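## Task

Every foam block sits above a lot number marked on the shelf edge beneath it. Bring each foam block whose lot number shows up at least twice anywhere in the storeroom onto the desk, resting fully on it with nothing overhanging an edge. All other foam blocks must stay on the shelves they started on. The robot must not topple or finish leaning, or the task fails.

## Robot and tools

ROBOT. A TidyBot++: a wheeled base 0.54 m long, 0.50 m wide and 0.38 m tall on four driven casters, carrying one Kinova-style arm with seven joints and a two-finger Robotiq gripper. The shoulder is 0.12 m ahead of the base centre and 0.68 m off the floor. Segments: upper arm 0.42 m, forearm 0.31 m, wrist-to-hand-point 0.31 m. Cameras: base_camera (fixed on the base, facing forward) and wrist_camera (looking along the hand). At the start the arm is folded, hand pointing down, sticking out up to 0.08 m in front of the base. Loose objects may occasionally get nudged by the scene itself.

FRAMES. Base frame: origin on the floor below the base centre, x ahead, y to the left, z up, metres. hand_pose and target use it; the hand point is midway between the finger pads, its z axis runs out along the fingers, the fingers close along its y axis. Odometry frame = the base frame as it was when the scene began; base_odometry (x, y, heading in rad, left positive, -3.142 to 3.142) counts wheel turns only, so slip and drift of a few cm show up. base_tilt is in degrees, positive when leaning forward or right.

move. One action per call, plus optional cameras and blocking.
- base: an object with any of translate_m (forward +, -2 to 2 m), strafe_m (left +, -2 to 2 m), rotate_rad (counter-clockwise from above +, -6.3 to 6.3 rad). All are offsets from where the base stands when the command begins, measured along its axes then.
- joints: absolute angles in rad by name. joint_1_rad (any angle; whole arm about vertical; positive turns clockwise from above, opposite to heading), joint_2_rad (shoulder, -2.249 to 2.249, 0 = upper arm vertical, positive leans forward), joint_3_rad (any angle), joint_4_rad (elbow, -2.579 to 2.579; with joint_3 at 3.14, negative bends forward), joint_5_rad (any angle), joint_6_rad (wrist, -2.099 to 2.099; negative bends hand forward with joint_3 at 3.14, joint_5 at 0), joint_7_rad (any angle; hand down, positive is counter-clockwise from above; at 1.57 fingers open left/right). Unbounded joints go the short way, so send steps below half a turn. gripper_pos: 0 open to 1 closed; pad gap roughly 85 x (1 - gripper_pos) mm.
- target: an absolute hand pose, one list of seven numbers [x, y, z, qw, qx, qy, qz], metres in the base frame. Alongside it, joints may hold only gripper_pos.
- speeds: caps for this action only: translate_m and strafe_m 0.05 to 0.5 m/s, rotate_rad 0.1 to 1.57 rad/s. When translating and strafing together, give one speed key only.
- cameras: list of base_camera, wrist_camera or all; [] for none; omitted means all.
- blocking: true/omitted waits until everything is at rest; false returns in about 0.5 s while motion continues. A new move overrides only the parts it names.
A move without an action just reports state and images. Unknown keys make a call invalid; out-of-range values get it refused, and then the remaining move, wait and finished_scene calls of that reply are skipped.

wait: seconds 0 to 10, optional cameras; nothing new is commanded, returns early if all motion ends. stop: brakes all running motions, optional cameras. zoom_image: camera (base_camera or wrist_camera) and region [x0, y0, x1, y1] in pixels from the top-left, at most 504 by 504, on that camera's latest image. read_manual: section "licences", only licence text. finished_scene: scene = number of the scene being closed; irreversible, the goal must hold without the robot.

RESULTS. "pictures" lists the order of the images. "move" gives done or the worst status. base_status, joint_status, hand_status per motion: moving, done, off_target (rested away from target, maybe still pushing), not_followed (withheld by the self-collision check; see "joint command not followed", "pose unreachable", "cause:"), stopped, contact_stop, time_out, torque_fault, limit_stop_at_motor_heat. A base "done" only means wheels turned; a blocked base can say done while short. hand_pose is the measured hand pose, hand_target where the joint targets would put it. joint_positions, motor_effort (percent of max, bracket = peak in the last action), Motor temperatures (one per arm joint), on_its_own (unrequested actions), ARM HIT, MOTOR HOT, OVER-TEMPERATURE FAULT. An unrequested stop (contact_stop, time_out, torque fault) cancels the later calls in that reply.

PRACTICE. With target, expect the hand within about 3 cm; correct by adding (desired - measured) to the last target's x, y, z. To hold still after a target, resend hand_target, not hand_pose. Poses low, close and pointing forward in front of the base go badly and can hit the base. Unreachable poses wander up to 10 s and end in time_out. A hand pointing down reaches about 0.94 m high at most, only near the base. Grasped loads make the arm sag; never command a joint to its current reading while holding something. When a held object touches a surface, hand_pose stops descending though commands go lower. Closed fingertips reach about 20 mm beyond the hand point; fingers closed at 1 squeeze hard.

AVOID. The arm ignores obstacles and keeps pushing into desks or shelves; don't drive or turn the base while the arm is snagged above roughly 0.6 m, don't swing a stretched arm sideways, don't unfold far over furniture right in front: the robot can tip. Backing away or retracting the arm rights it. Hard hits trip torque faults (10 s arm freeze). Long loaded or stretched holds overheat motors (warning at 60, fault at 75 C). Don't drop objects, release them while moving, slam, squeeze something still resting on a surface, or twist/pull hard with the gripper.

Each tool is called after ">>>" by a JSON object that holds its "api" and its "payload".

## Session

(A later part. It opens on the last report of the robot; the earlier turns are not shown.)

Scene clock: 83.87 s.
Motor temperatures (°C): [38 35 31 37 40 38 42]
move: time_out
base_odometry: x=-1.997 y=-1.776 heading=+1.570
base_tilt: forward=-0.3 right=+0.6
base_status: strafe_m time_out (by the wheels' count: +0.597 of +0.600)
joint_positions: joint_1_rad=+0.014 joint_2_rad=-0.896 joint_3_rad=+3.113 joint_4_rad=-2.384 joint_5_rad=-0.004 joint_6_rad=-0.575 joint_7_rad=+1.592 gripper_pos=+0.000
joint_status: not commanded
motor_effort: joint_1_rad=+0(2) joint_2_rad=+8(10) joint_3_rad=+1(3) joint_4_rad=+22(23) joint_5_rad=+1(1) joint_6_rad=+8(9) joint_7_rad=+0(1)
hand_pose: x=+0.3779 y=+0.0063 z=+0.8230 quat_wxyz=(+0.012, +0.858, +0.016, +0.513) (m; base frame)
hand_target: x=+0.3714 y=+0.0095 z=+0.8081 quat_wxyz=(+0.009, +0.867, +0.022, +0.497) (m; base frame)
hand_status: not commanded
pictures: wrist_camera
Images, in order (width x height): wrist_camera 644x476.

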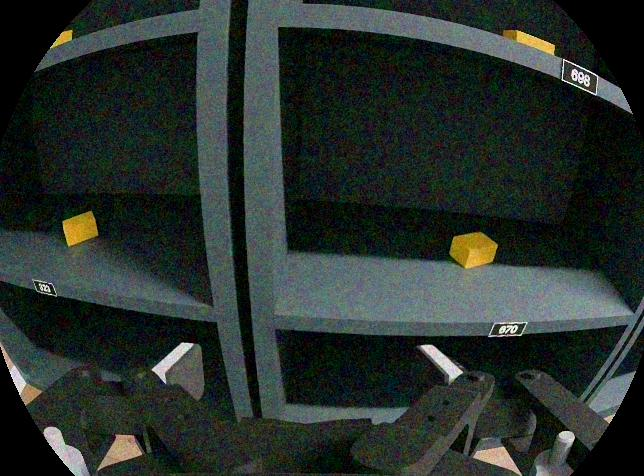

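>>> {"api": "move", "payload": {"base": {"strafe_m":0.5}}}

>>> {"api": "zoom_image", "payload": {"camera": "wrist_camera", "region": [50, 0, 550, 400]}}

Scene clock: 88.60 s.
Motor temperatures (°C): [38 35 30 37 40 38 42]
move: time_out
base_odometry: x=-2.494 y=-1.776 heading=+1.569
base_tilt: forward=-0.3 right=+0.6
base_status: strafe_m time_out (by the wheels' count: +0.498 of +0.500)
joint_positions: joint_1_rad=+0.013 joint_2_rad=-0.896 joint_3_rad=+3.113 joint_4_rad=-2.384 joint_5_rad=-0.004 joint_6_rad=-0.575 joint_7_rad=+1.592 gripper_pos=+0.000
joint_status: not commanded
motor_effort: joint_1_rad=-1(2) joint_2_rad=+7(9) joint_3_rad=+2(3) joint_4_rad=+22(23) joint_5_rad=+1(1) joint_6_rad=+8(9) joint_7_rad=+0(1)
hand_pose: x=+0.3779 y=+0.0065 z=+0.8230 quat_wxyz=(+0.012, +0.858, +0.016, +0.513) (m; base frame)
hand_target: x=+0.3714 y=+0.0095 z=+0.8081 quat_wxyz=(+0.009, +0.867, +0.022, +0.497) (m; base frame)
hand_status: not commanded
pictures: base_camera, wrist_camera
Images, in order (width x height): base_camera 644x364, wrist_camera 644x476.

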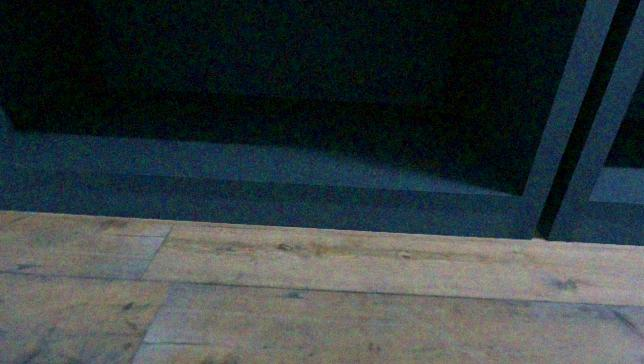

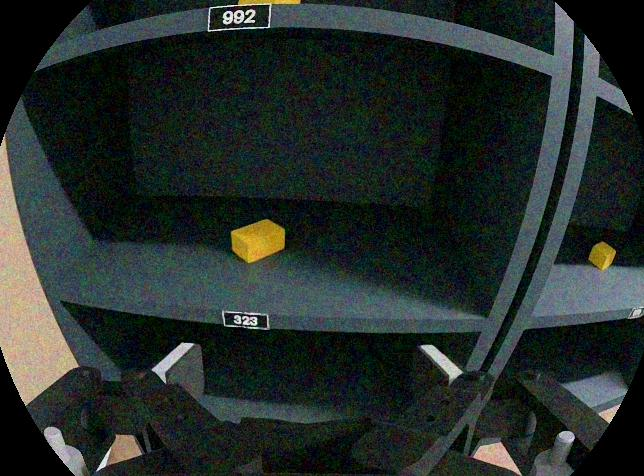

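Scaled by 1.008.

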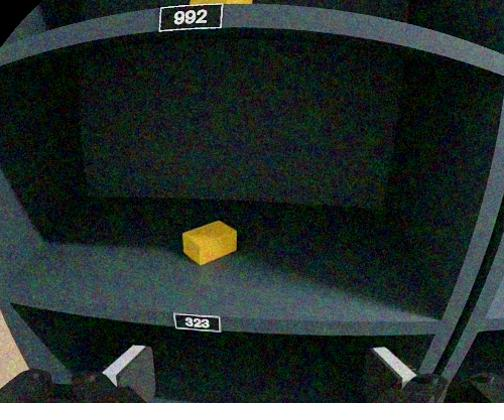

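>>> {"api": "move", "payload": {"base": {"strafe_m":-1.4}, "cameras": []}}

>>> {"api": "move", "payload": {"base": {"strafe_m":-1.0}, "cameras": ["wrist_camera"]}}

>>> {"api": "zoom_image", "payload": {"camera": "wrist_camera", "region": [144, 76, 644, 476]}}

Scene clock: 93.80 s.
Motor temperatures (°C): [38 35 30 37 40 38 42]
move: done
base_odometry: x=-1.094 y=-1.779 heading=+1.569
base_tilt: forward=-0.4 right=+0.6
base_status: done
joint_positions: joint_1_rad=+0.012 joint_2_rad=-0.896 joint_3_rad=+3.113 joint_4_rad=-2.384 joint_5_rad=-0.004 joint_6_rad=-0.575 joint_7_rad=+1.592 gripper_pos=+0.000
joint_status: not commanded
motor_effort: joint_1_rad=+0(2) joint_2_rad=+7(8) joint_3_rad=+1(3) joint_4_rad=+22(23) joint_5_rad=+1(1) joint_6_rad=+8(9) joint_7_rad=+0(1)
hand_pose: x=+0.3779 y=+0.0066 z=+0.8230 quat_wxyz=(+0.012, +0.858, +0.016, +0.513) (m; base frame)
hand_target: x=+0.3714 y=+0.0095 z=+0.8081 quat_wxyz=(+0.009, +0.867, +0.022, +0.497) (m; base frame)
hand_status: not commanded
pictures: none
No camera images: "cameras" was empty.

Scene clock: 97.17 s.
Motor temperatures (°C): [38 35 30 37 40 38 42]
move: done
base_odometry: x=-0.094 y=-1.780 heading=+1.570
base_tilt: forward=-0.4 right=+0.6
base_status: done
joint_positions: joint_1_rad=+0.012 joint_2_rad=-0.896 joint_3_rad=+3.113 joint_4_rad=-2.384 joint_5_rad=-0.004 joint_6_rad=-0.575 joint_7_rad=+1.592 gripper_pos=+0.000
joint_status: not commanded
motor_effort: joint_1_rad=-1(1) joint_2_rad=+7(8) joint_3_rad=+1(2) joint_4_rad=+22(23) joint_5_rad=+1(1) joint_6_rad=+8(9) joint_7_rad=+0(1)
hand_pose: x=+0.3779 y=+0.0067 z=+0.8230 quat_wxyz=(+0.012, +0.858, +0.016, +0.513) (m; base frame)
hand_target: x=+0.3714 y=+0.0095 z=+0.8081 quat_wxyz=(+0.009, +0.867, +0.022, +0.497) (m; base frame)
hand_status: not commanded
pictures: wrist_camera
Images, in order (width x height): wrist_camera 644x476.

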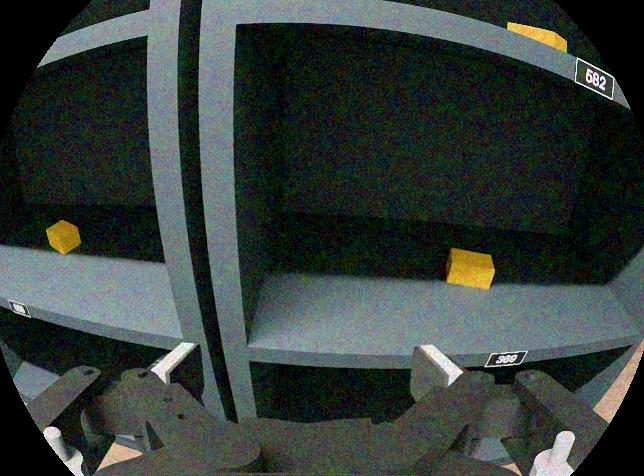

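Scaled by 1.008.

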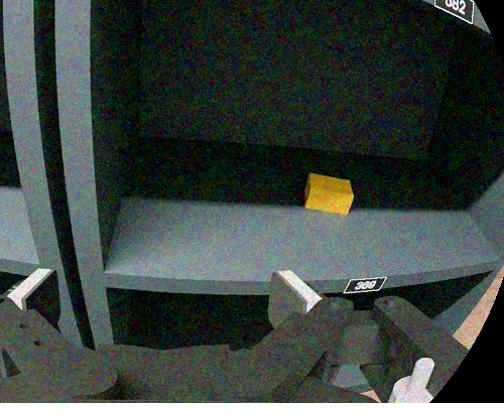

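>>> {"api": "zoom_image", "payload": {"camera": "wrist_camera", "region": [480, 340, 540, 380]}}

Scaled by 8.400.

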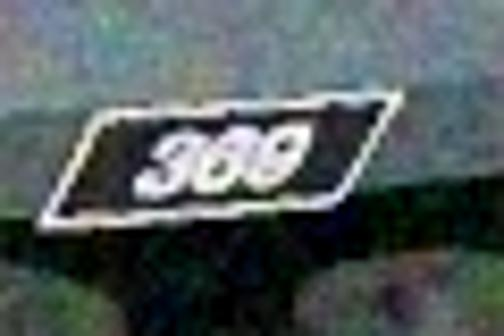

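>>> {"api": "move", "payload": {"base": {"strafe_m":-1.5}}}

Scene clock: 101.80 s.
Motor temperatures (°C): [38 35 30 37 40 38 42]
move: done
base_odometry: x=+1.406 y=-1.782 heading=+1.570
base_tilt: forward=-0.4 right=+0.6
base_status: done
joint_positions: joint_1_rad=+0.012 joint_2_rad=-0.896 joint_3_rad=+3.113 joint_4_rad=-2.384 joint_5_rad=-0.004 joint_6_rad=-0.575 joint_7_rad=+1.592 gripper_pos=+0.000
joint_status: not commanded
motor_effort: joint_1_rad=+0(1) joint_2_rad=+7(8) joint_3_rad=+1(2) joint_4_rad=+21(23) joint_5_rad=+1(1) joint_6_rad=+8(9) joint_7_rad=+0(1)
hand_pose: x=+0.3779 y=+0.0067 z=+0.8230 quat_wxyz=(+0.012, +0.858, +0.016, +0.513) (m; base frame)
hand_target: x=+0.3714 y=+0.0095 z=+0.8081 quat_wxyz=(+0.009, +0.867, +0.022, +0.497) (m; base frame)
hand_status: not commanded
pictures: base_camera, wrist_camera
Images, in order (width x height): base_camera 644x364, wrist_camera 644x476.

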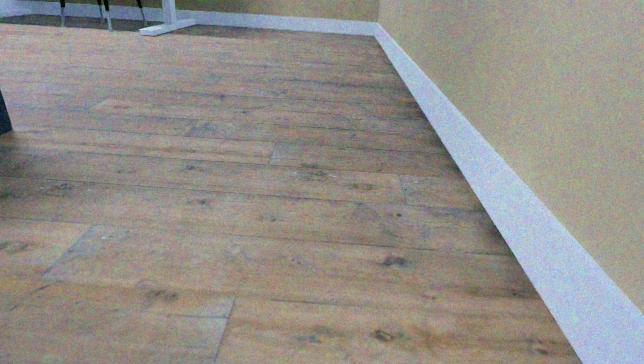

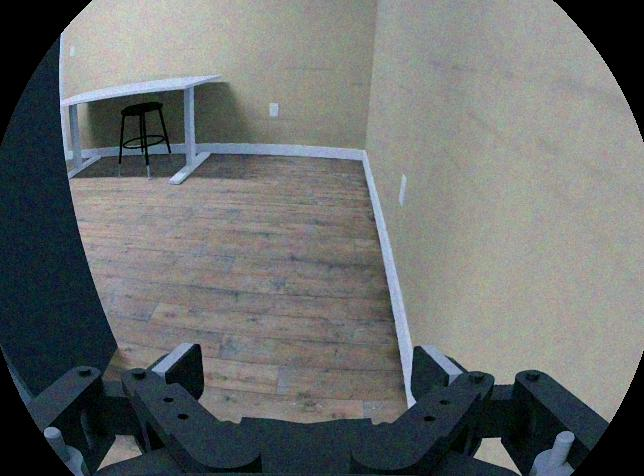

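>>> {"api": "move", "payload": {"base": {"rotate_rad":-0.12}}}

>>> {"api": "move", "payload": {"base": {"translate_m":1.75}, "joints": {"joint_6_rad":-0.25}}}

>>> {"api": "move", "payload": {"base": {"rotate_rad":1.57}}}

Scene clock: 102.90 s.
Motor temperatures (°C): [38 35 30 37 40 38 42]
move: done
base_odometry: x=+1.406 y=-1.782 heading=+1.450
base_tilt: forward=-0.3 right=+0.6
base_status: done
joint_positions: joint_1_rad=+0.012 joint_2_rad=-0.896 joint_3_rad=+3.113 joint_4_rad=-2.384 joint_5_rad=-0.004 joint_6_rad=-0.575 joint_7_rad=+1.592 gripper_pos=+0.000
joint_status: not commanded
motor_effort: joint_1_rad=-1(1) joint_2_rad=+7(8) joint_3_rad=+1(2) joint_4_rad=+22(22) joint_5_rad=+1(1) joint_6_rad=+7(8) joint_7_rad=+0(1)
hand_pose: x=+0.3779 y=+0.0067 z=+0.8230 quat_wxyz=(+0.012, +0.858, +0.016, +0.513) (m; base frame)
hand_target: x=+0.3714 y=+0.0095 z=+0.8081 quat_wxyz=(+0.009, +0.867, +0.022, +0.497) (m; base frame)
hand_status: not commanded
pictures: base_camera, wrist_camera
Images, in order (width x height): base_camera 644x364, wrist_camera 644x476.

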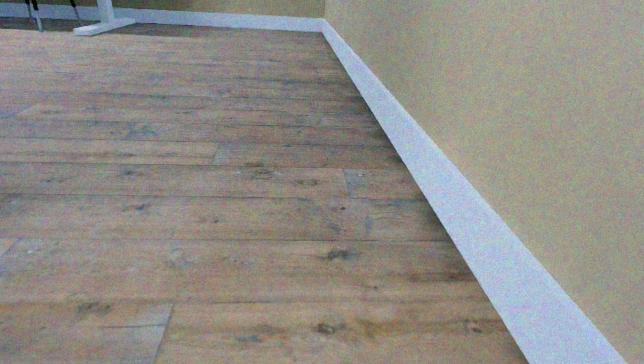

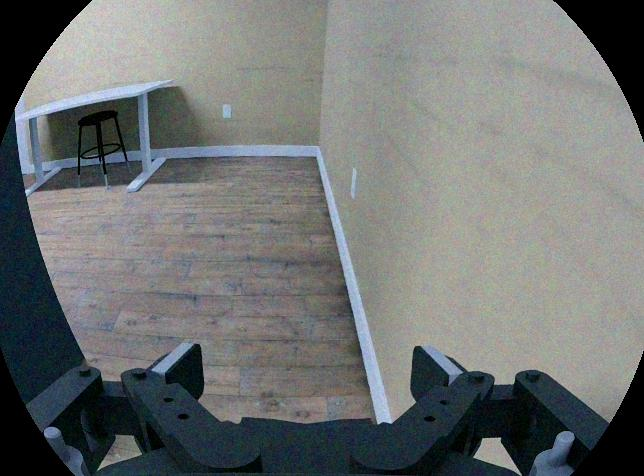

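Scene clock: 111.03 s.
Motor temperatures (°C): [38 35 30 37 40 38 42]
move: time_out
base_odometry: x=+1.617 y=-0.046 heading=+1.451
base_tilt: forward=-0.3 right=+0.6
base_status: translate_m time_out (by the wheels' count: +1.748 of +1.750)
joint_positions: joint_1_rad=+0.008 joint_2_rad=-0.893 joint_3_rad=+3.114 joint_4_rad=-2.385 joint_5_rad=-0.004 joint_6_rad=-0.282 joint_7_rad=+1.592 gripper_pos=+0.000
joint_status: all done
motor_effort: joint_1_rad=+0(4) joint_2_rad=+7(10) joint_3_rad=+1(6) joint_4_rad=+23(24) joint_5_rad=+1(2) joint_6_rad=+9(10) joint_7_rad=+0(1)
hand_pose: x=+0.4093 y=+0.0092 z=+0.9076 quat_wxyz=(+0.010, +0.775, +0.017, +0.632) (m; base frame)
hand_target: x=+0.4090 y=+0.0121 z=+0.9097 quat_wxyz=(+0.008, +0.767, +0.021, +0.641) (m; base frame)
hand_status: not commanded
pictures: base_camera, wrist_camera
Images, in order (width x height): base_camera 644x364, wrist_camera 644x476.

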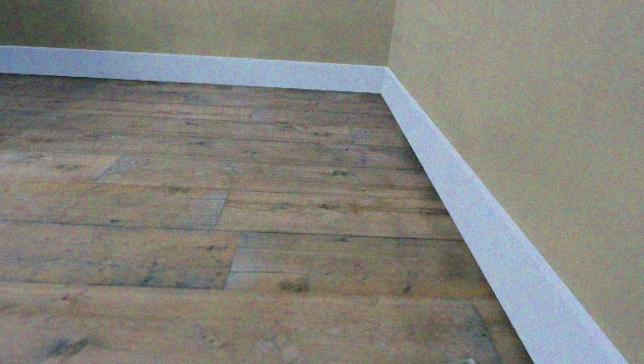

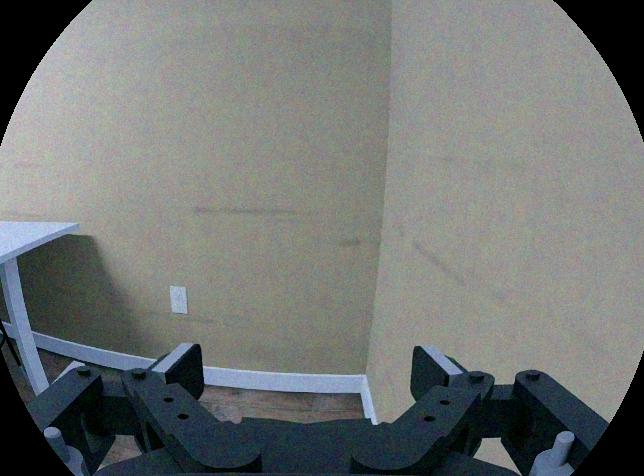

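not run: a stop that you did not command came earlier in this reply.

>>> {"api": "move", "payload": {"base": {"strafe_m":0.3}, "cameras": []}}

>>> {"api": "move", "payload": {"base": {"rotate_rad":1.5}}}

Scene clock: 113.17 s.
Motor temperatures (°C): [38 35 30 37 40 38 42]
move: done
base_odometry: x=+1.319 y=-0.010 heading=+1.450
base_tilt: forward=-0.3 right=+0.6
base_status: done
joint_positions: joint_1_rad=+0.008 joint_2_rad=-0.893 joint_3_rad=+3.114 joint_4_rad=-2.385 joint_5_rad=-0.004 joint_6_rad=-0.282 joint_7_rad=+1.592 gripper_pos=+0.000
joint_status: not commanded
motor_effort: joint_1_rad=+0(1) joint_2_rad=+6(7) joint_3_rad=+1(3) joint_4_rad=+22(23) joint_5_rad=+1(1) joint_6_rad=+9(9) joint_7_rad=+0(1)
hand_pose: x=+0.4093 y=+0.0093 z=+0.9076 quat_wxyz=(+0.010, +0.775, +0.017, +0.632) (m; base frame)
hand_target: x=+0.4090 y=+0.0121 z=+0.9097 quat_wxyz=(+0.008, +0.767, +0.021, +0.641) (m; base frame)
hand_status: not commanded
pictures: none
No camera images: "cameras" was empty.

Scene clock: 115.40 s.
Motor temperatures (°C): [38 35 30 37 40 38 42]
move: done
base_odometry: x=+1.319 y=-0.010 heading=+2.949
base_tilt: forward=-0.3 right=+0.6
base_status: done
joint_positions: joint_1_rad=+0.008 joint_2_rad=-0.893 joint_3_rad=+3.114 joint_4_rad=-2.385 joint_5_rad=-0.004 joint_6_rad=-0.282 joint_7_rad=+1.592 gripper_pos=+0.000
joint_status: not commanded
motor_effort: joint_1_rad=+0(1) joint_2_rad=+7(8) joint_3_rad=+1(2) joint_4_rad=+23(23) joint_5_rad=+1(1) joint_6_rad=+8(9) joint_7_rad=+0(1)
hand_pose: x=+0.4093 y=+0.0093 z=+0.9076 quat_wxyz=(+0.010, +0.775, +0.017, +0.632) (m; base frame)
hand_target: x=+0.4090 y=+0.0121 z=+0.9097 quat_wxyz=(+0.008, +0.767, +0.021, +0.641) (m; base frame)
hand_status: not commanded
pictures: base_camera, wrist_camera
Images, in order (width x height): base_camera 644x364, wrist_camera 644x476.

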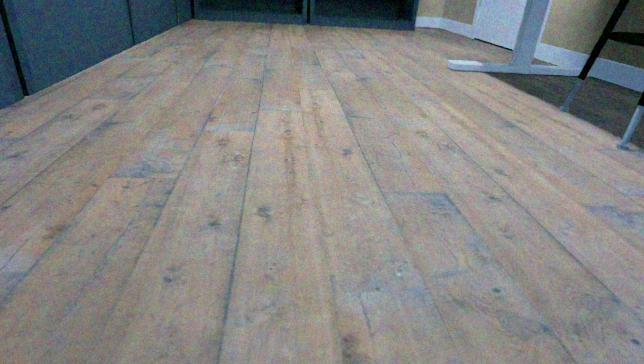

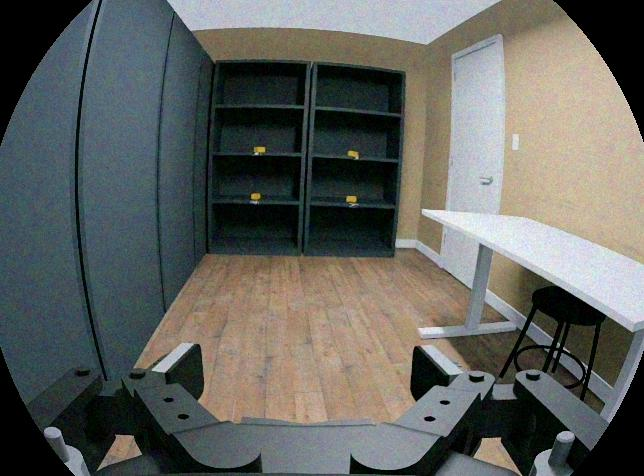

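>>> {"api": "move", "payload": {"base": {"rotate_rad":0.07}, "cameras": []}}

>>> {"api": "move", "payload": {"base": {"translate_m":2.0}}}

>>> {"api": "zoom_image", "payload": {"camera": "wrist_camera", "region": [150, 0, 500, 320]}}

Scene clock: 116.33 s.
Motor temperatures (°C): [38 35 30 37 40 38 42]
move: done
base_odometry: x=+1.319 y=-0.010 heading=+3.019
base_tilt: forward=-0.4 right=+0.6
base_status: done
joint_positions: joint_1_rad=+0.008 joint_2_rad=-0.893 joint_3_rad=+3.114 joint_4_rad=-2.385 joint_5_rad=-0.004 joint_6_rad=-0.282 joint_7_rad=+1.592 gripper_pos=+0.000
joint_status: not commanded
motor_effort: joint_1_rad=+0(1) joint_2_rad=+6(7) joint_3_rad=+1(2) joint_4_rad=+22(23) joint_5_rad=+1(1) joint_6_rad=+9(9) joint_7_rad=-1(1)
hand_pose: x=+0.4093 y=+0.0094 z=+0.9076 quat_wxyz=(+0.010, +0.775, +0.017, +0.632) (m; base frame)
hand_target: x=+0.4090 y=+0.0121 z=+0.9097 quat_wxyz=(+0.008, +0.767, +0.021, +0.641) (m; base frame)
hand_status: not commanded
pictures: none
No camera images: "cameras" was empty.

Scene clock: 121.67 s.
Motor temperatures (°C): [38 35 30 37 40 38 42]
move: done
base_odometry: x=-0.666 y=+0.235 heading=+3.020
base_tilt: forward=-0.3 right=+0.6
base_status: done
joint_positions: joint_1_rad=+0.008 joint_2_rad=-0.894 joint_3_rad=+3.114 joint_4_rad=-2.385 joint_5_rad=-0.004 joint_6_rad=-0.282 joint_7_rad=+1.592 gripper_pos=+0.000
joint_status: not commanded
motor_effort: joint_1_rad=+0(1) joint_2_rad=+7(10) joint_3_rad=+1(2) joint_4_rad=+22(23) joint_5_rad=+1(1) joint_6_rad=+9(9) joint_7_rad=+0(1)
hand_pose: x=+0.4090 y=+0.0094 z=+0.9080 quat_wxyz=(+0.010, +0.774, +0.017, +0.632) (m; base frame)
hand_target: x=+0.4090 y=+0.0121 z=+0.9097 quat_wxyz=(+0.008, +0.767, +0.021, +0.641) (m; base frame)
hand_status: not commanded
pictures: base_camera, wrist_camera
Images, in order (width x height): base_camera 644x364, wrist_camera 644x476.

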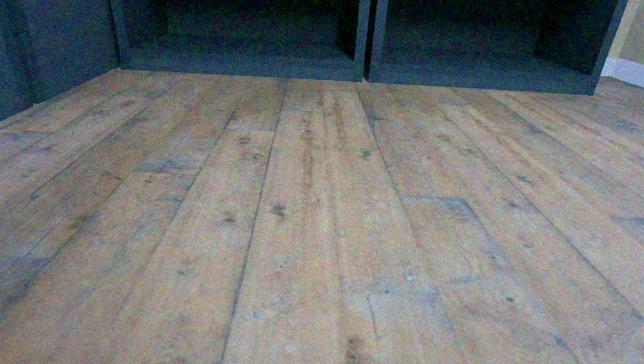

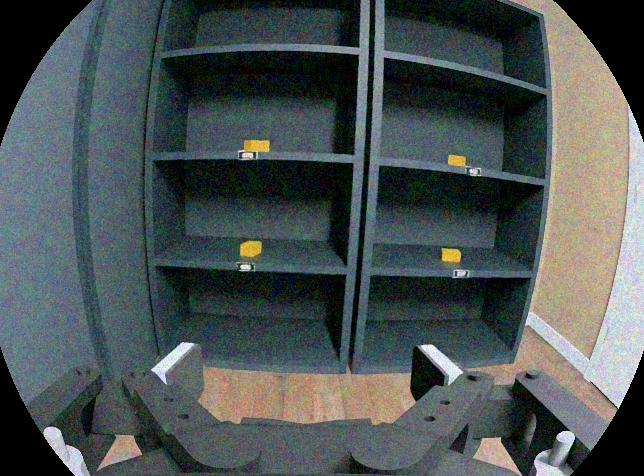

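Scaled by 1.440.

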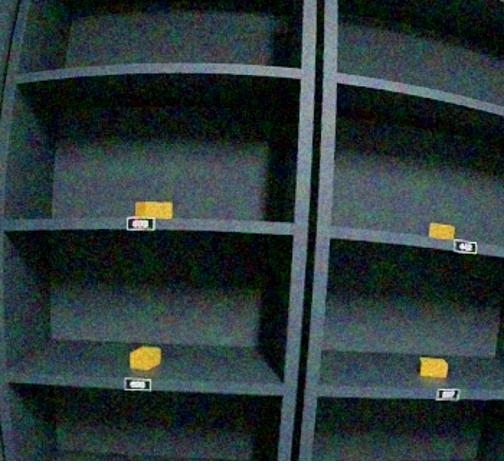

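>>> {"api": "move", "payload": {"base": {"translate_m":0.45}, "cameras": ["wrist_camera"]}}

>>> {"api": "zoom_image", "payload": {"camera": "wrist_camera", "region": [160, 120, 300, 300]}}

>>> {"api": "zoom_image", "payload": {"camera": "wrist_camera", "region": [430, 120, 570, 320]}}

Scene clock: 124.10 s.
Motor temperatures (°C): [38 35 30 37 40 38 42]
move: done
base_odometry: x=-1.113 y=+0.290 heading=+3.021
base_tilt: forward=-0.4 right=+0.6
base_status: done
joint_positions: joint_1_rad=+0.008 joint_2_rad=-0.893 joint_3_rad=+3.114 joint_4_rad=-2.385 joint_5_rad=-0.004 joint_6_rad=-0.282 joint_7_rad=+1.592 gripper_pos=+0.000
joint_status: not commanded
motor_effort: joint_1_rad=-1(1) joint_2_rad=+6(9) joint_3_rad=+1(2) joint_4_rad=+23(23) joint_5_rad=+1(1) joint_6_rad=+9(9) joint_7_rad=+0(1)
hand_pose: x=+0.4092 y=+0.0094 z=+0.9077 quat_wxyz=(+0.010, +0.775, +0.017, +0.632) (m; base frame)
hand_target: x=+0.4090 y=+0.0121 z=+0.9097 quat_wxyz=(+0.008, +0.767, +0.021, +0.641) (m; base frame)
hand_status: not commanded
pictures: wrist_camera
Images, in order (width x height): wrist_camera 644x476.

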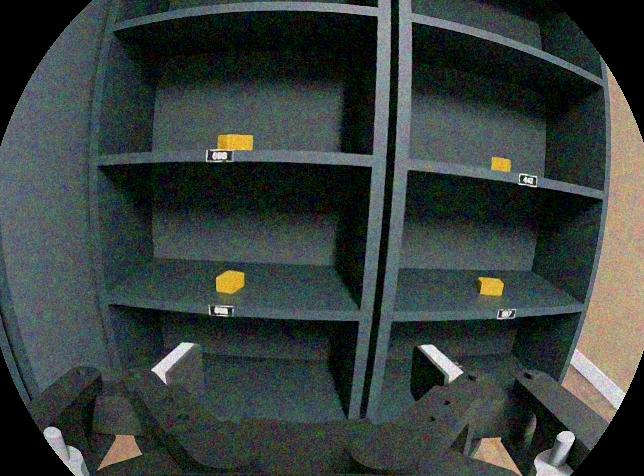

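Scaled by 2.800.

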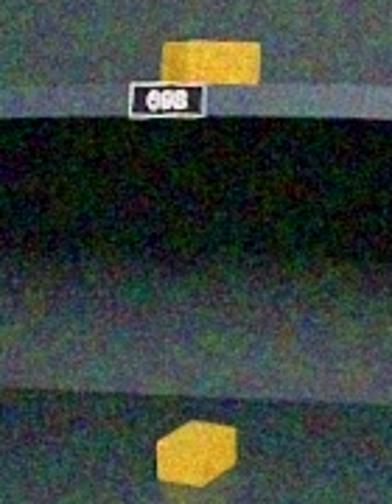

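Scaled by 2.520.

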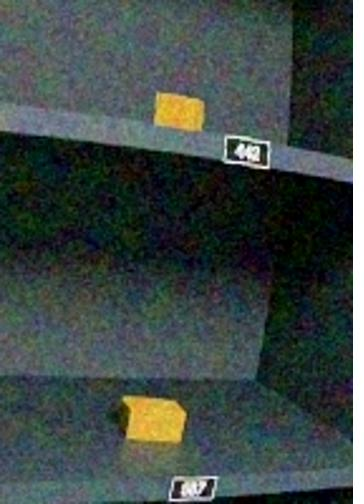

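>>> {"api": "move", "payload": {"base": {"translate_m":0.35,"strafe_m":0.2}}}

>>> {"api": "zoom_image", "payload": {"camera": "wrist_camera", "region": [200, 110, 400, 340]}}

>>> {"api": "zoom_image", "payload": {"camera": "wrist_camera", "region": [500, 130, 640, 360]}}

Scene clock: 126.40 s.
Motor temperatures (°C): [38 35 30 37 40 38 42]
move: done
base_odometry: x=-1.485 y=+0.134 heading=+3.020
base_tilt: forward=-0.3 right=+0.6
base_status: done
joint_positions: joint_1_rad=+0.008 joint_2_rad=-0.893 joint_3_rad=+3.114 joint_4_rad=-2.385 joint_5_rad=-0.004 joint_6_rad=-0.282 joint_7_rad=+1.592 gripper_pos=+0.000
joint_status: not commanded
motor_effort: joint_1_rad=+0(1) joint_2_rad=+7(9) joint_3_rad=+1(2) joint_4_rad=+23(24) joint_5_rad=+1(1) joint_6_rad=+9(10) joint_7_rad=+0(1)
hand_pose: x=+0.4093 y=+0.0094 z=+0.9075 quat_wxyz=(+0.010, +0.775, +0.017, +0.632) (m; base frame)
hand_target: x=+0.4090 y=+0.0121 z=+0.9097 quat_wxyz=(+0.008, +0.767, +0.021, +0.641) (m; base frame)
hand_status: not commanded
pictures: base_camera, wrist_camera
Images, in order (width x height): base_camera 644x364, wrist_camera 644x476.

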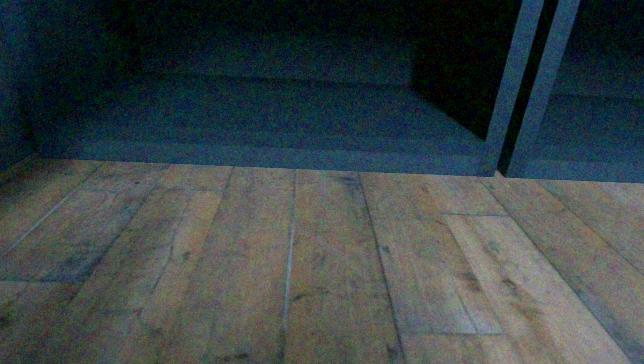

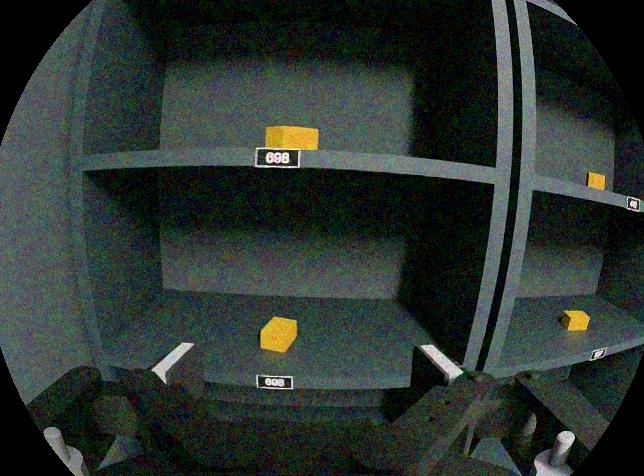

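Scaled by 2.191.

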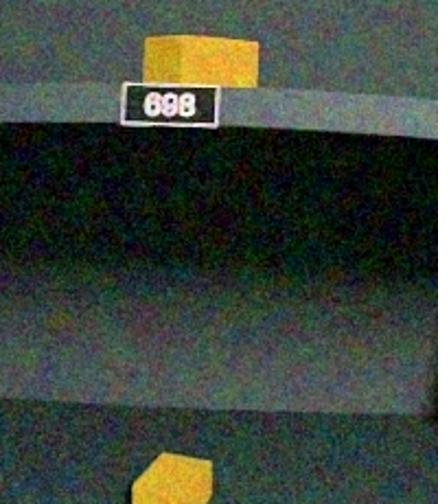

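Scaled by 2.191.

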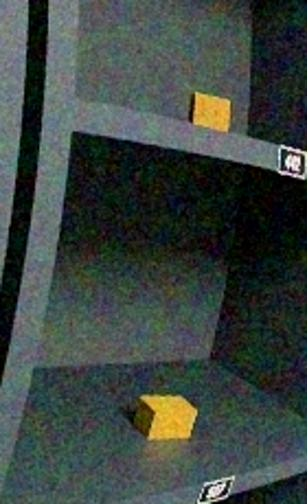

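>>> {"api": "zoom_image", "payload": {"camera": "wrist_camera", "region": [250, 140, 310, 175]}}

>>> {"api": "zoom_image", "payload": {"camera": "wrist_camera", "region": [245, 365, 305, 400]}}

>>> {"api": "zoom_image", "payload": {"camera": "wrist_camera", "region": [585, 340, 615, 370]}}

Scaled by 8.400.

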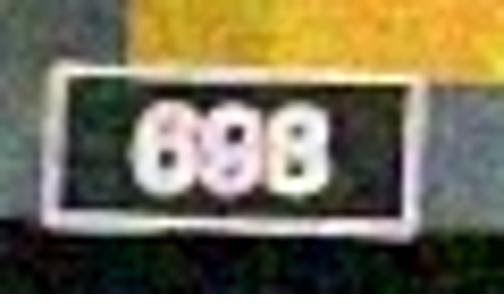

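Scaled by 8.400.

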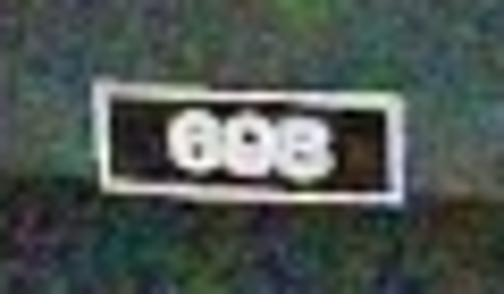

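Scaled by 16.800.

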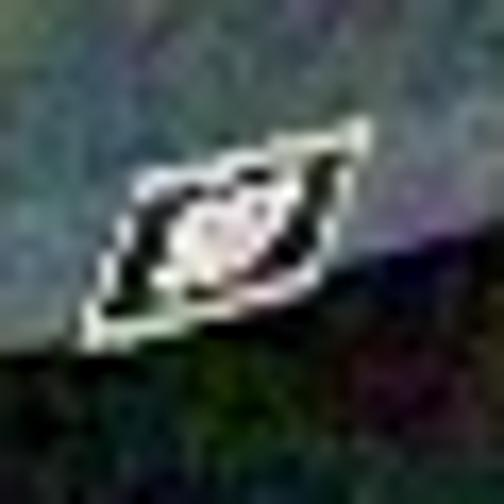

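>>> {"api": "move", "payload": {"joints": {"joint_1_rad":0.0,"joint_2_rad":-0.6,"joint_4_rad":-1.3,"joint_6_rad":-1.3,"joint_3_rad":3.14}, "base": {"translate_m":0.1,"strafe_m":0.1}}}

Scene clock: 130.40 s.
Motor temperatures (°C): [38 35 30 37 40 38 42]
move: done
base_odometry: x=-1.596 y=+0.047 heading=+3.020
base_tilt: forward=-0.3 right=+0.6
base_status: done
joint_positions: joint_1_rad=+0.008 joint_2_rad=-0.616 joint_3_rad=+3.124 joint_4_rad=-1.316 joint_5_rad=-0.004 joint_6_rad=-1.250 joint_7_rad=+1.592 gripper_pos=+0.000
joint_status: all done
motor_effort: joint_1_rad=-1(2) joint_2_rad=+5(9) joint_3_rad=+1(3) joint_4_rad=+16(24) joint_5_rad=+1(1) joint_6_rad=+8(10) joint_7_rad=+0(1)
hand_pose: x=+0.3673 y=+0.0093 z=+1.1503 quat_wxyz=(+0.006, +0.828, +0.015, +0.561) (m; base frame)
hand_target: x=+0.3670 y=+0.0034 z=+1.1400 quat_wxyz=(+0.004, +0.841, +0.010, +0.540) (m; base frame)
hand_status: not commanded
pictures: base_camera, wrist_camera
Images, in order (width x height): base_camera 644x364, wrist_camera 644x476.

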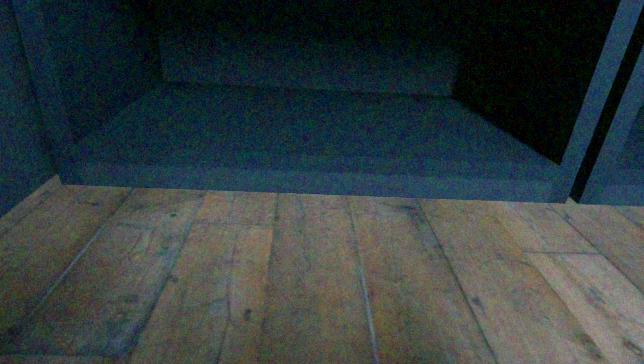

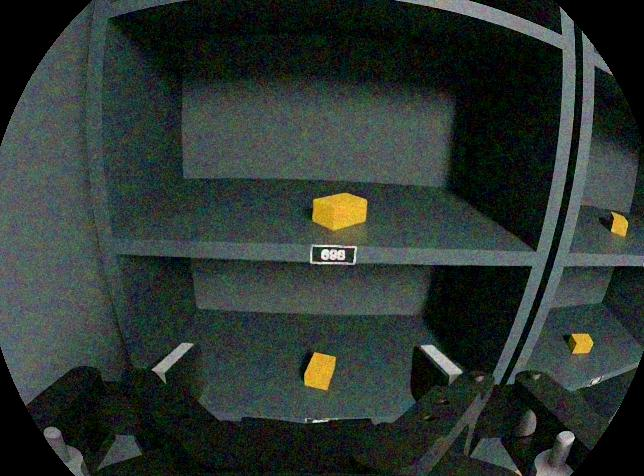

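>>> {"api": "zoom_image", "payload": {"camera": "wrist_camera", "region": [290, 180, 390, 270]}}

>>> {"api": "zoom_image", "payload": {"camera": "wrist_camera", "region": [270, 340, 370, 430]}}

Scaled by 5.040.

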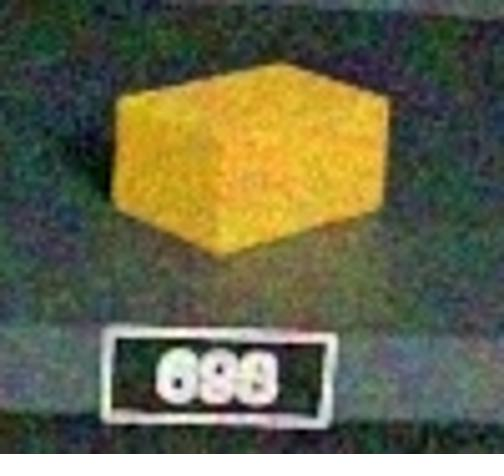

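Scaled by 5.040.

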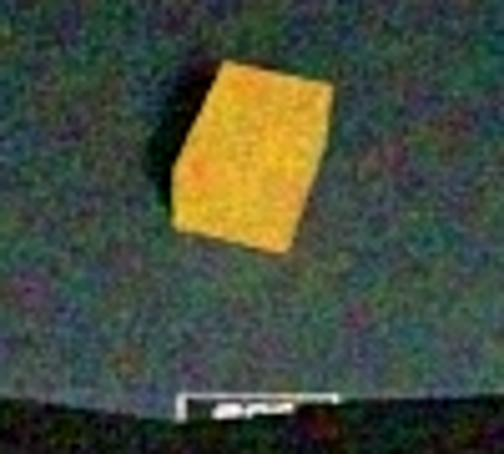

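>>> {"api": "move", "payload": {"joints": {"joint_1_rad":0.0,"joint_2_rad":-0.4,"joint_4_rad":-1.692,"joint_5_rad":0.966,"joint_6_rad":-0.965,"joint_7_rad":0.62}, "base": {"strafe_m":0.185,"translate_m":0.1}}}

Scene clock: 134.50 s.
Motor temperatures (°C): [38 35 30 37 40 38 42]
move: done
base_odometry: x=-1.718 y=-0.125 heading=+3.019
base_tilt: forward=-0.4 right=+0.6
base_status: done
joint_positions: joint_1_rad=+0.008 joint_2_rad=-0.404 joint_3_rad=+3.130 joint_4_rad=-1.664 joint_5_rad=+0.898 joint_6_rad=-1.019 joint_7_rad=+0.665 gripper_pos=+0.000
joint_status: all done
motor_effort: joint_1_rad=+0(2) joint_2_rad=-5(9) joint_3_rad=-1(2) joint_4_rad=+20(22) joint_5_rad=+7(7) joint_6_rad=+5(9) joint_7_rad=+0(1)
hand_pose: x=+0.4592 y=-0.2036 z=+1.0582 quat_wxyz=(+0.224, +0.759, -0.309, +0.528) (m; base frame)
hand_target: x=+0.4682 y=-0.2086 z=+1.0646 quat_wxyz=(+0.234, +0.746, -0.298, +0.547) (m; base frame)
hand_status: not commanded
pictures: base_camera, wrist_camera
Images, in order (width x height): base_camera 644x364, wrist_camera 644x476.

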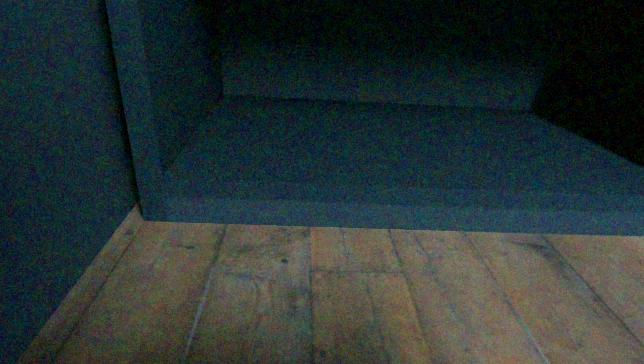

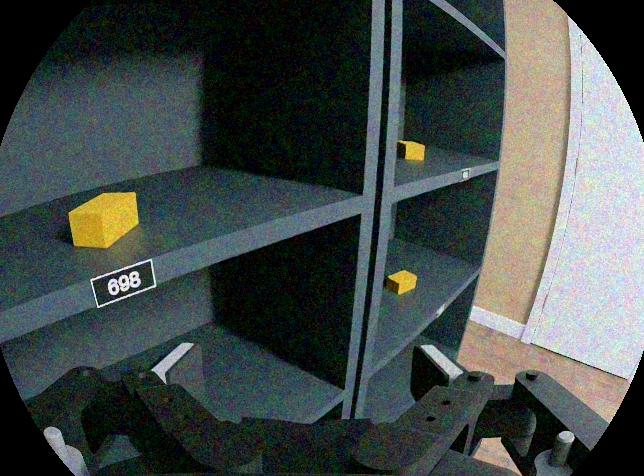

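>>> {"api": "move", "payload": {"joints": {"joint_1_rad":-0.13}, "base": {"strafe_m":0.05,"translate_m":0.18}}}

Scene clock: 138.50 s.
Motor temperatures (°C): [38 35 30 37 40 38 42]
move: time_out
base_odometry: x=-1.798 y=-0.137 heading=+3.008
base_tilt: forward=-0.3 right=+0.6
base_status: translate_m time_out (by the wheels' count: +0.078 of +0.180); strafe_m time_out (by the wheels' count: +0.022 of +0.050)
joint_positions: joint_1_rad=-0.119 joint_2_rad=-0.396 joint_3_rad=+3.133 joint_4_rad=-1.667 joint_5_rad=+0.907 joint_6_rad=-1.007 joint_7_rad=+0.663 gripper_pos=+0.000
joint_status: all done
motor_effort: joint_1_rad=+0(3) joint_2_rad=-6(18) joint_3_rad=+0(6) joint_4_rad=+20(24) joint_5_rad=+7(9) joint_6_rad=+5(6) joint_7_rad=+0(1)
hand_pose: x=+0.4869 y=-0.1595 z=+1.0573 quat_wxyz=(+0.193, +0.777, -0.257, +0.542) (m; base frame)
hand_target: x=+0.4923 y=-0.1615 z=+1.0646 quat_wxyz=(+0.198, +0.764, -0.249, +0.561) (m; base frame)
hand_status: not commanded
pictures: base_camera, wrist_camera
Images, in order (width x height): base_camera 644x364, wrist_camera 644x476.

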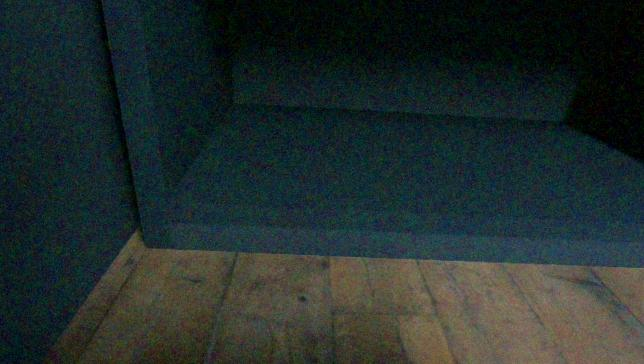

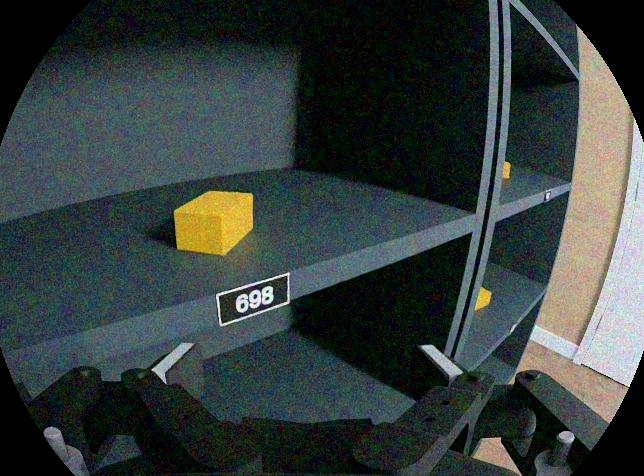

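>>> {"api": "move", "payload": {"base": {"translate_m":-0.2,"strafe_m":-0.085}, "cameras": []}}

>>> {"api": "move", "payload": {"joints": {"joint_1_rad":-0.61,"joint_2_rad":0.097,"joint_4_rad":-1.32,"joint_5_rad":1.3,"joint_6_rad":-1.41,"joint_7_rad":0.22}}}

Scene clock: 140.97 s.
Motor temperatures (°C): [38 35 30 37 40 38 42]
move: done
base_odometry: x=-1.589 y=-0.079 heading=+3.008
base_tilt: forward=-0.4 right=+0.6
base_status: done
joint_positions: joint_1_rad=-0.119 joint_2_rad=-0.407 joint_3_rad=+3.133 joint_4_rad=-1.667 joint_5_rad=+0.907 joint_6_rad=-1.007 joint_7_rad=+0.663 gripper_pos=+0.000
joint_status: not commanded
motor_effort: joint_1_rad=+0(1) joint_2_rad=-5(9) joint_3_rad=-1(2) joint_4_rad=+20(21) joint_5_rad=+6(7) joint_6_rad=+5(6) joint_7_rad=+0(1)
hand_pose: x=+0.4828 y=-0.1602 z=+1.0613 quat_wxyz=(+0.191, +0.773, -0.258, +0.547) (m; base frame)
hand_target: x=+0.4923 y=-0.1615 z=+1.0646 quat_wxyz=(+0.198, +0.764, -0.249, +0.561) (m; base frame)
hand_status: not commanded
pictures: none
No camera images: "cameras" was empty.

Scene clock: 142.97 s.
Motor temperatures (°C): [38 35 30 37 40 38 42]
move: done
base_odometry: x=-1.589 y=-0.079 heading=+3.008
base_tilt: forward=-0.3 right=+0.6
base_status: not commanded
joint_positions: joint_1_rad=-0.594 joint_2_rad=+0.082 joint_3_rad=+3.133 joint_4_rad=-1.337 joint_5_rad=+1.235 joint_6_rad=-1.357 joint_7_rad=+0.265 gripper_pos=+0.000
joint_status: all done
motor_effort: joint_1_rad=-1(2) joint_2_rad=-21(23) joint_3_rad=+0(2) joint_4_rad=+18(21) joint_5_rad=+9(9) joint_6_rad=+2(7) joint_7_rad=+0(1)
hand_pose: x=+0.6321 y=+0.0054 z=+1.0589 quat_wxyz=(+0.214, +0.759, -0.259, +0.558) (m; base frame)
hand_target: x=+0.6268 y=-0.0043 z=+1.0748 quat_wxyz=(+0.233, +0.734, -0.282, +0.572) (m; base frame)
hand_status: not commanded
pictures: base_camera, wrist_camera
Images, in order (width x height): base_camera 644x364, wrist_camera 644x476.

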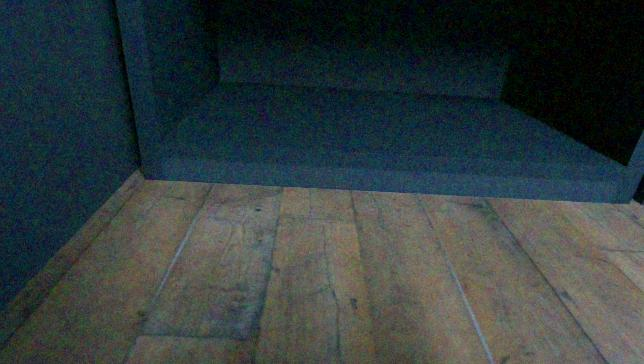

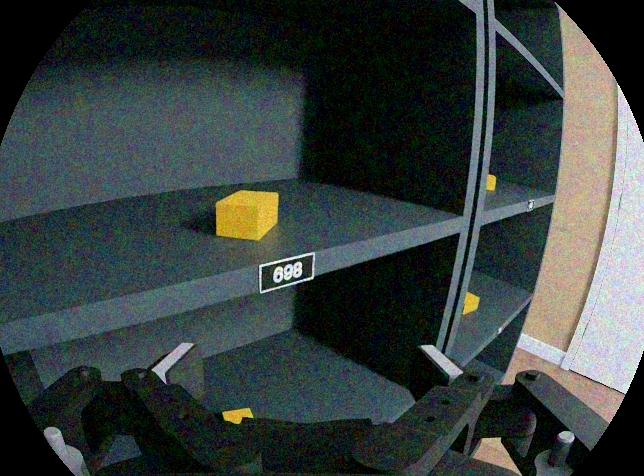

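>>> {"api": "move", "payload": {"joints": {"joint_1_rad":-0.53}, "base": {"translate_m":0.16,"strafe_m":0.05}}}

Scene clock: 144.90 s.
Motor temperatures (°C): [38 35 30 37 40 38 42]
move: done
base_odometry: x=-1.754 y=-0.107 heading=+3.008
base_tilt: forward=-0.3 right=+0.6
base_status: done
joint_positions: joint_1_rad=-0.540 joint_2_rad=+0.093 joint_3_rad=+3.136 joint_4_rad=-1.334 joint_5_rad=+1.240 joint_6_rad=-1.365 joint_7_rad=+0.263 gripper_pos=+0.000
joint_status: all done
motor_effort: joint_1_rad=-1(2) joint_2_rad=-21(25) joint_3_rad=+1(2) joint_4_rad=+18(19) joint_5_rad=+9(9) joint_6_rad=+2(3) joint_7_rad=+0(1)
hand_pose: x=+0.6333 y=-0.0240 z=+1.0564 quat_wxyz=(+0.235, +0.751, -0.281, +0.549) (m; base frame)
hand_target: x=+0.6248 y=-0.0448 z=+1.0748 quat_wxyz=(+0.256, +0.722, -0.311, +0.563) (m; base frame)
hand_status: not commanded
pictures: base_camera, wrist_camera
Images, in order (width x height): base_camera 644x364, wrist_camera 644x476.

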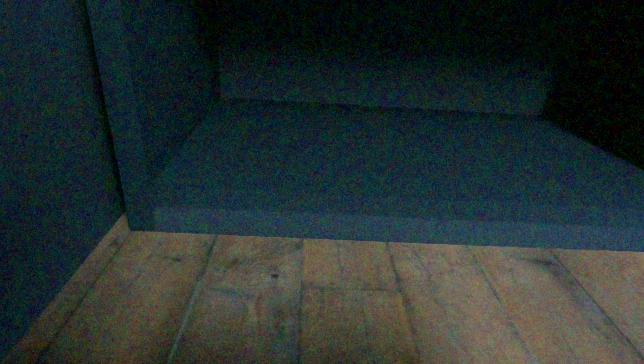

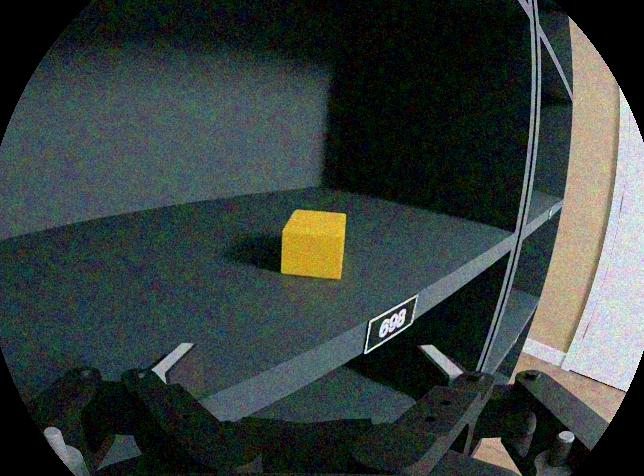

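>>> {"api": "move", "payload": {"joints": {"joint_2_rad":0.06}, "base": {"translate_m":0.075,"strafe_m":-0.062}, "cameras": ["wrist_camera"]}}

Scene clock: 146.37 s.
Motor temperatures (°C): [38 35 30 37 40 38 42]
move: done
base_odometry: x=-1.821 y=-0.036 heading=+3.008
base_tilt: forward=-0.3 right=+0.6
base_status: done
joint_positions: joint_1_rad=-0.533 joint_2_rad=+0.058 joint_3_rad=+3.139 joint_4_rad=-1.331 joint_5_rad=+1.242 joint_6_rad=-1.365 joint_7_rad=+0.263 gripper_pos=+0.000
joint_status: all done
motor_effort: joint_1_rad=+0(3) joint_2_rad=-20(22) joint_3_rad=+1(3) joint_4_rad=+18(19) joint_5_rad=+9(10) joint_6_rad=+2(3) joint_7_rad=-1(1)
hand_pose: x=+0.6216 y=-0.0360 z=+1.0730 quat_wxyz=(+0.227, +0.742, -0.294, +0.558) (m; base frame)
hand_target: x=+0.6120 y=-0.0523 z=+1.0898 quat_wxyz=(+0.244, +0.715, -0.320, +0.571) (m; base frame)
hand_status: not commanded
pictures: wrist_camera
Images, in order (width x height): wrist_camera 644x476.

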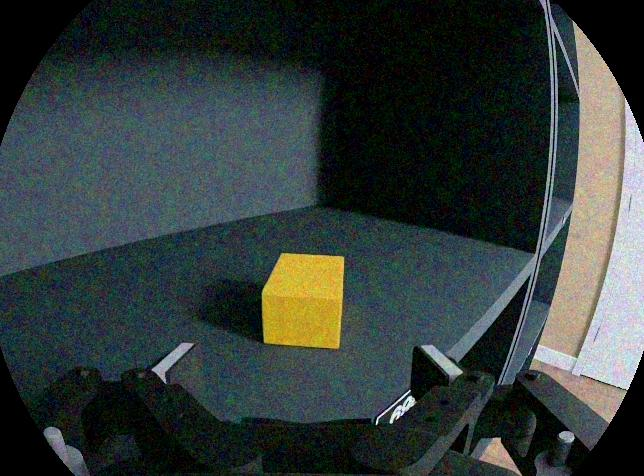

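>>> {"api": "move", "payload": {"joints": {"joint_4_rad":-1.47,"joint_7_rad":0.07}, "cameras": ["wrist_camera"]}}

Scene clock: 147.83 s.
Motor temperatures (°C): [38 35 30 37 40 37 42]
move: done
base_odometry: x=-1.821 y=-0.036 heading=+3.008
base_tilt: forward=-0.3 right=+0.6
base_status: not commanded
joint_positions: joint_1_rad=-0.533 joint_2_rad=+0.058 joint_3_rad=+3.139 joint_4_rad=-1.444 joint_5_rad=+1.243 joint_6_rad=-1.365 joint_7_rad=+0.116 gripper_pos=+0.000
joint_status: all done
motor_effort: joint_1_rad=+0(1) joint_2_rad=-19(21) joint_3_rad=+0(1) joint_4_rad=+18(20) joint_5_rad=+9(10) joint_6_rad=+2(3) joint_7_rad=+0(1)
hand_pose: x=+0.6166 y=-0.0389 z=+1.0292 quat_wxyz=(+0.223, +0.740, -0.322, +0.547) (m; base frame)
hand_target: x=+0.6069 y=-0.0554 z=+1.0342 quat_wxyz=(+0.250, +0.718, -0.337, +0.556) (m; base frame)
hand_status: not commanded
pictures: wrist_camera
Images, in order (width x height): wrist_camera 644x476.

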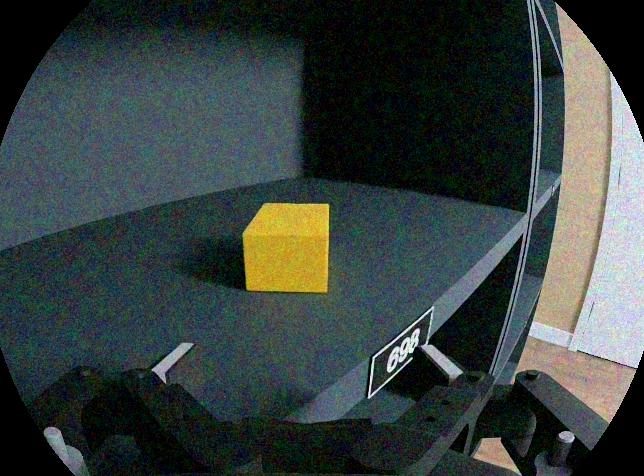

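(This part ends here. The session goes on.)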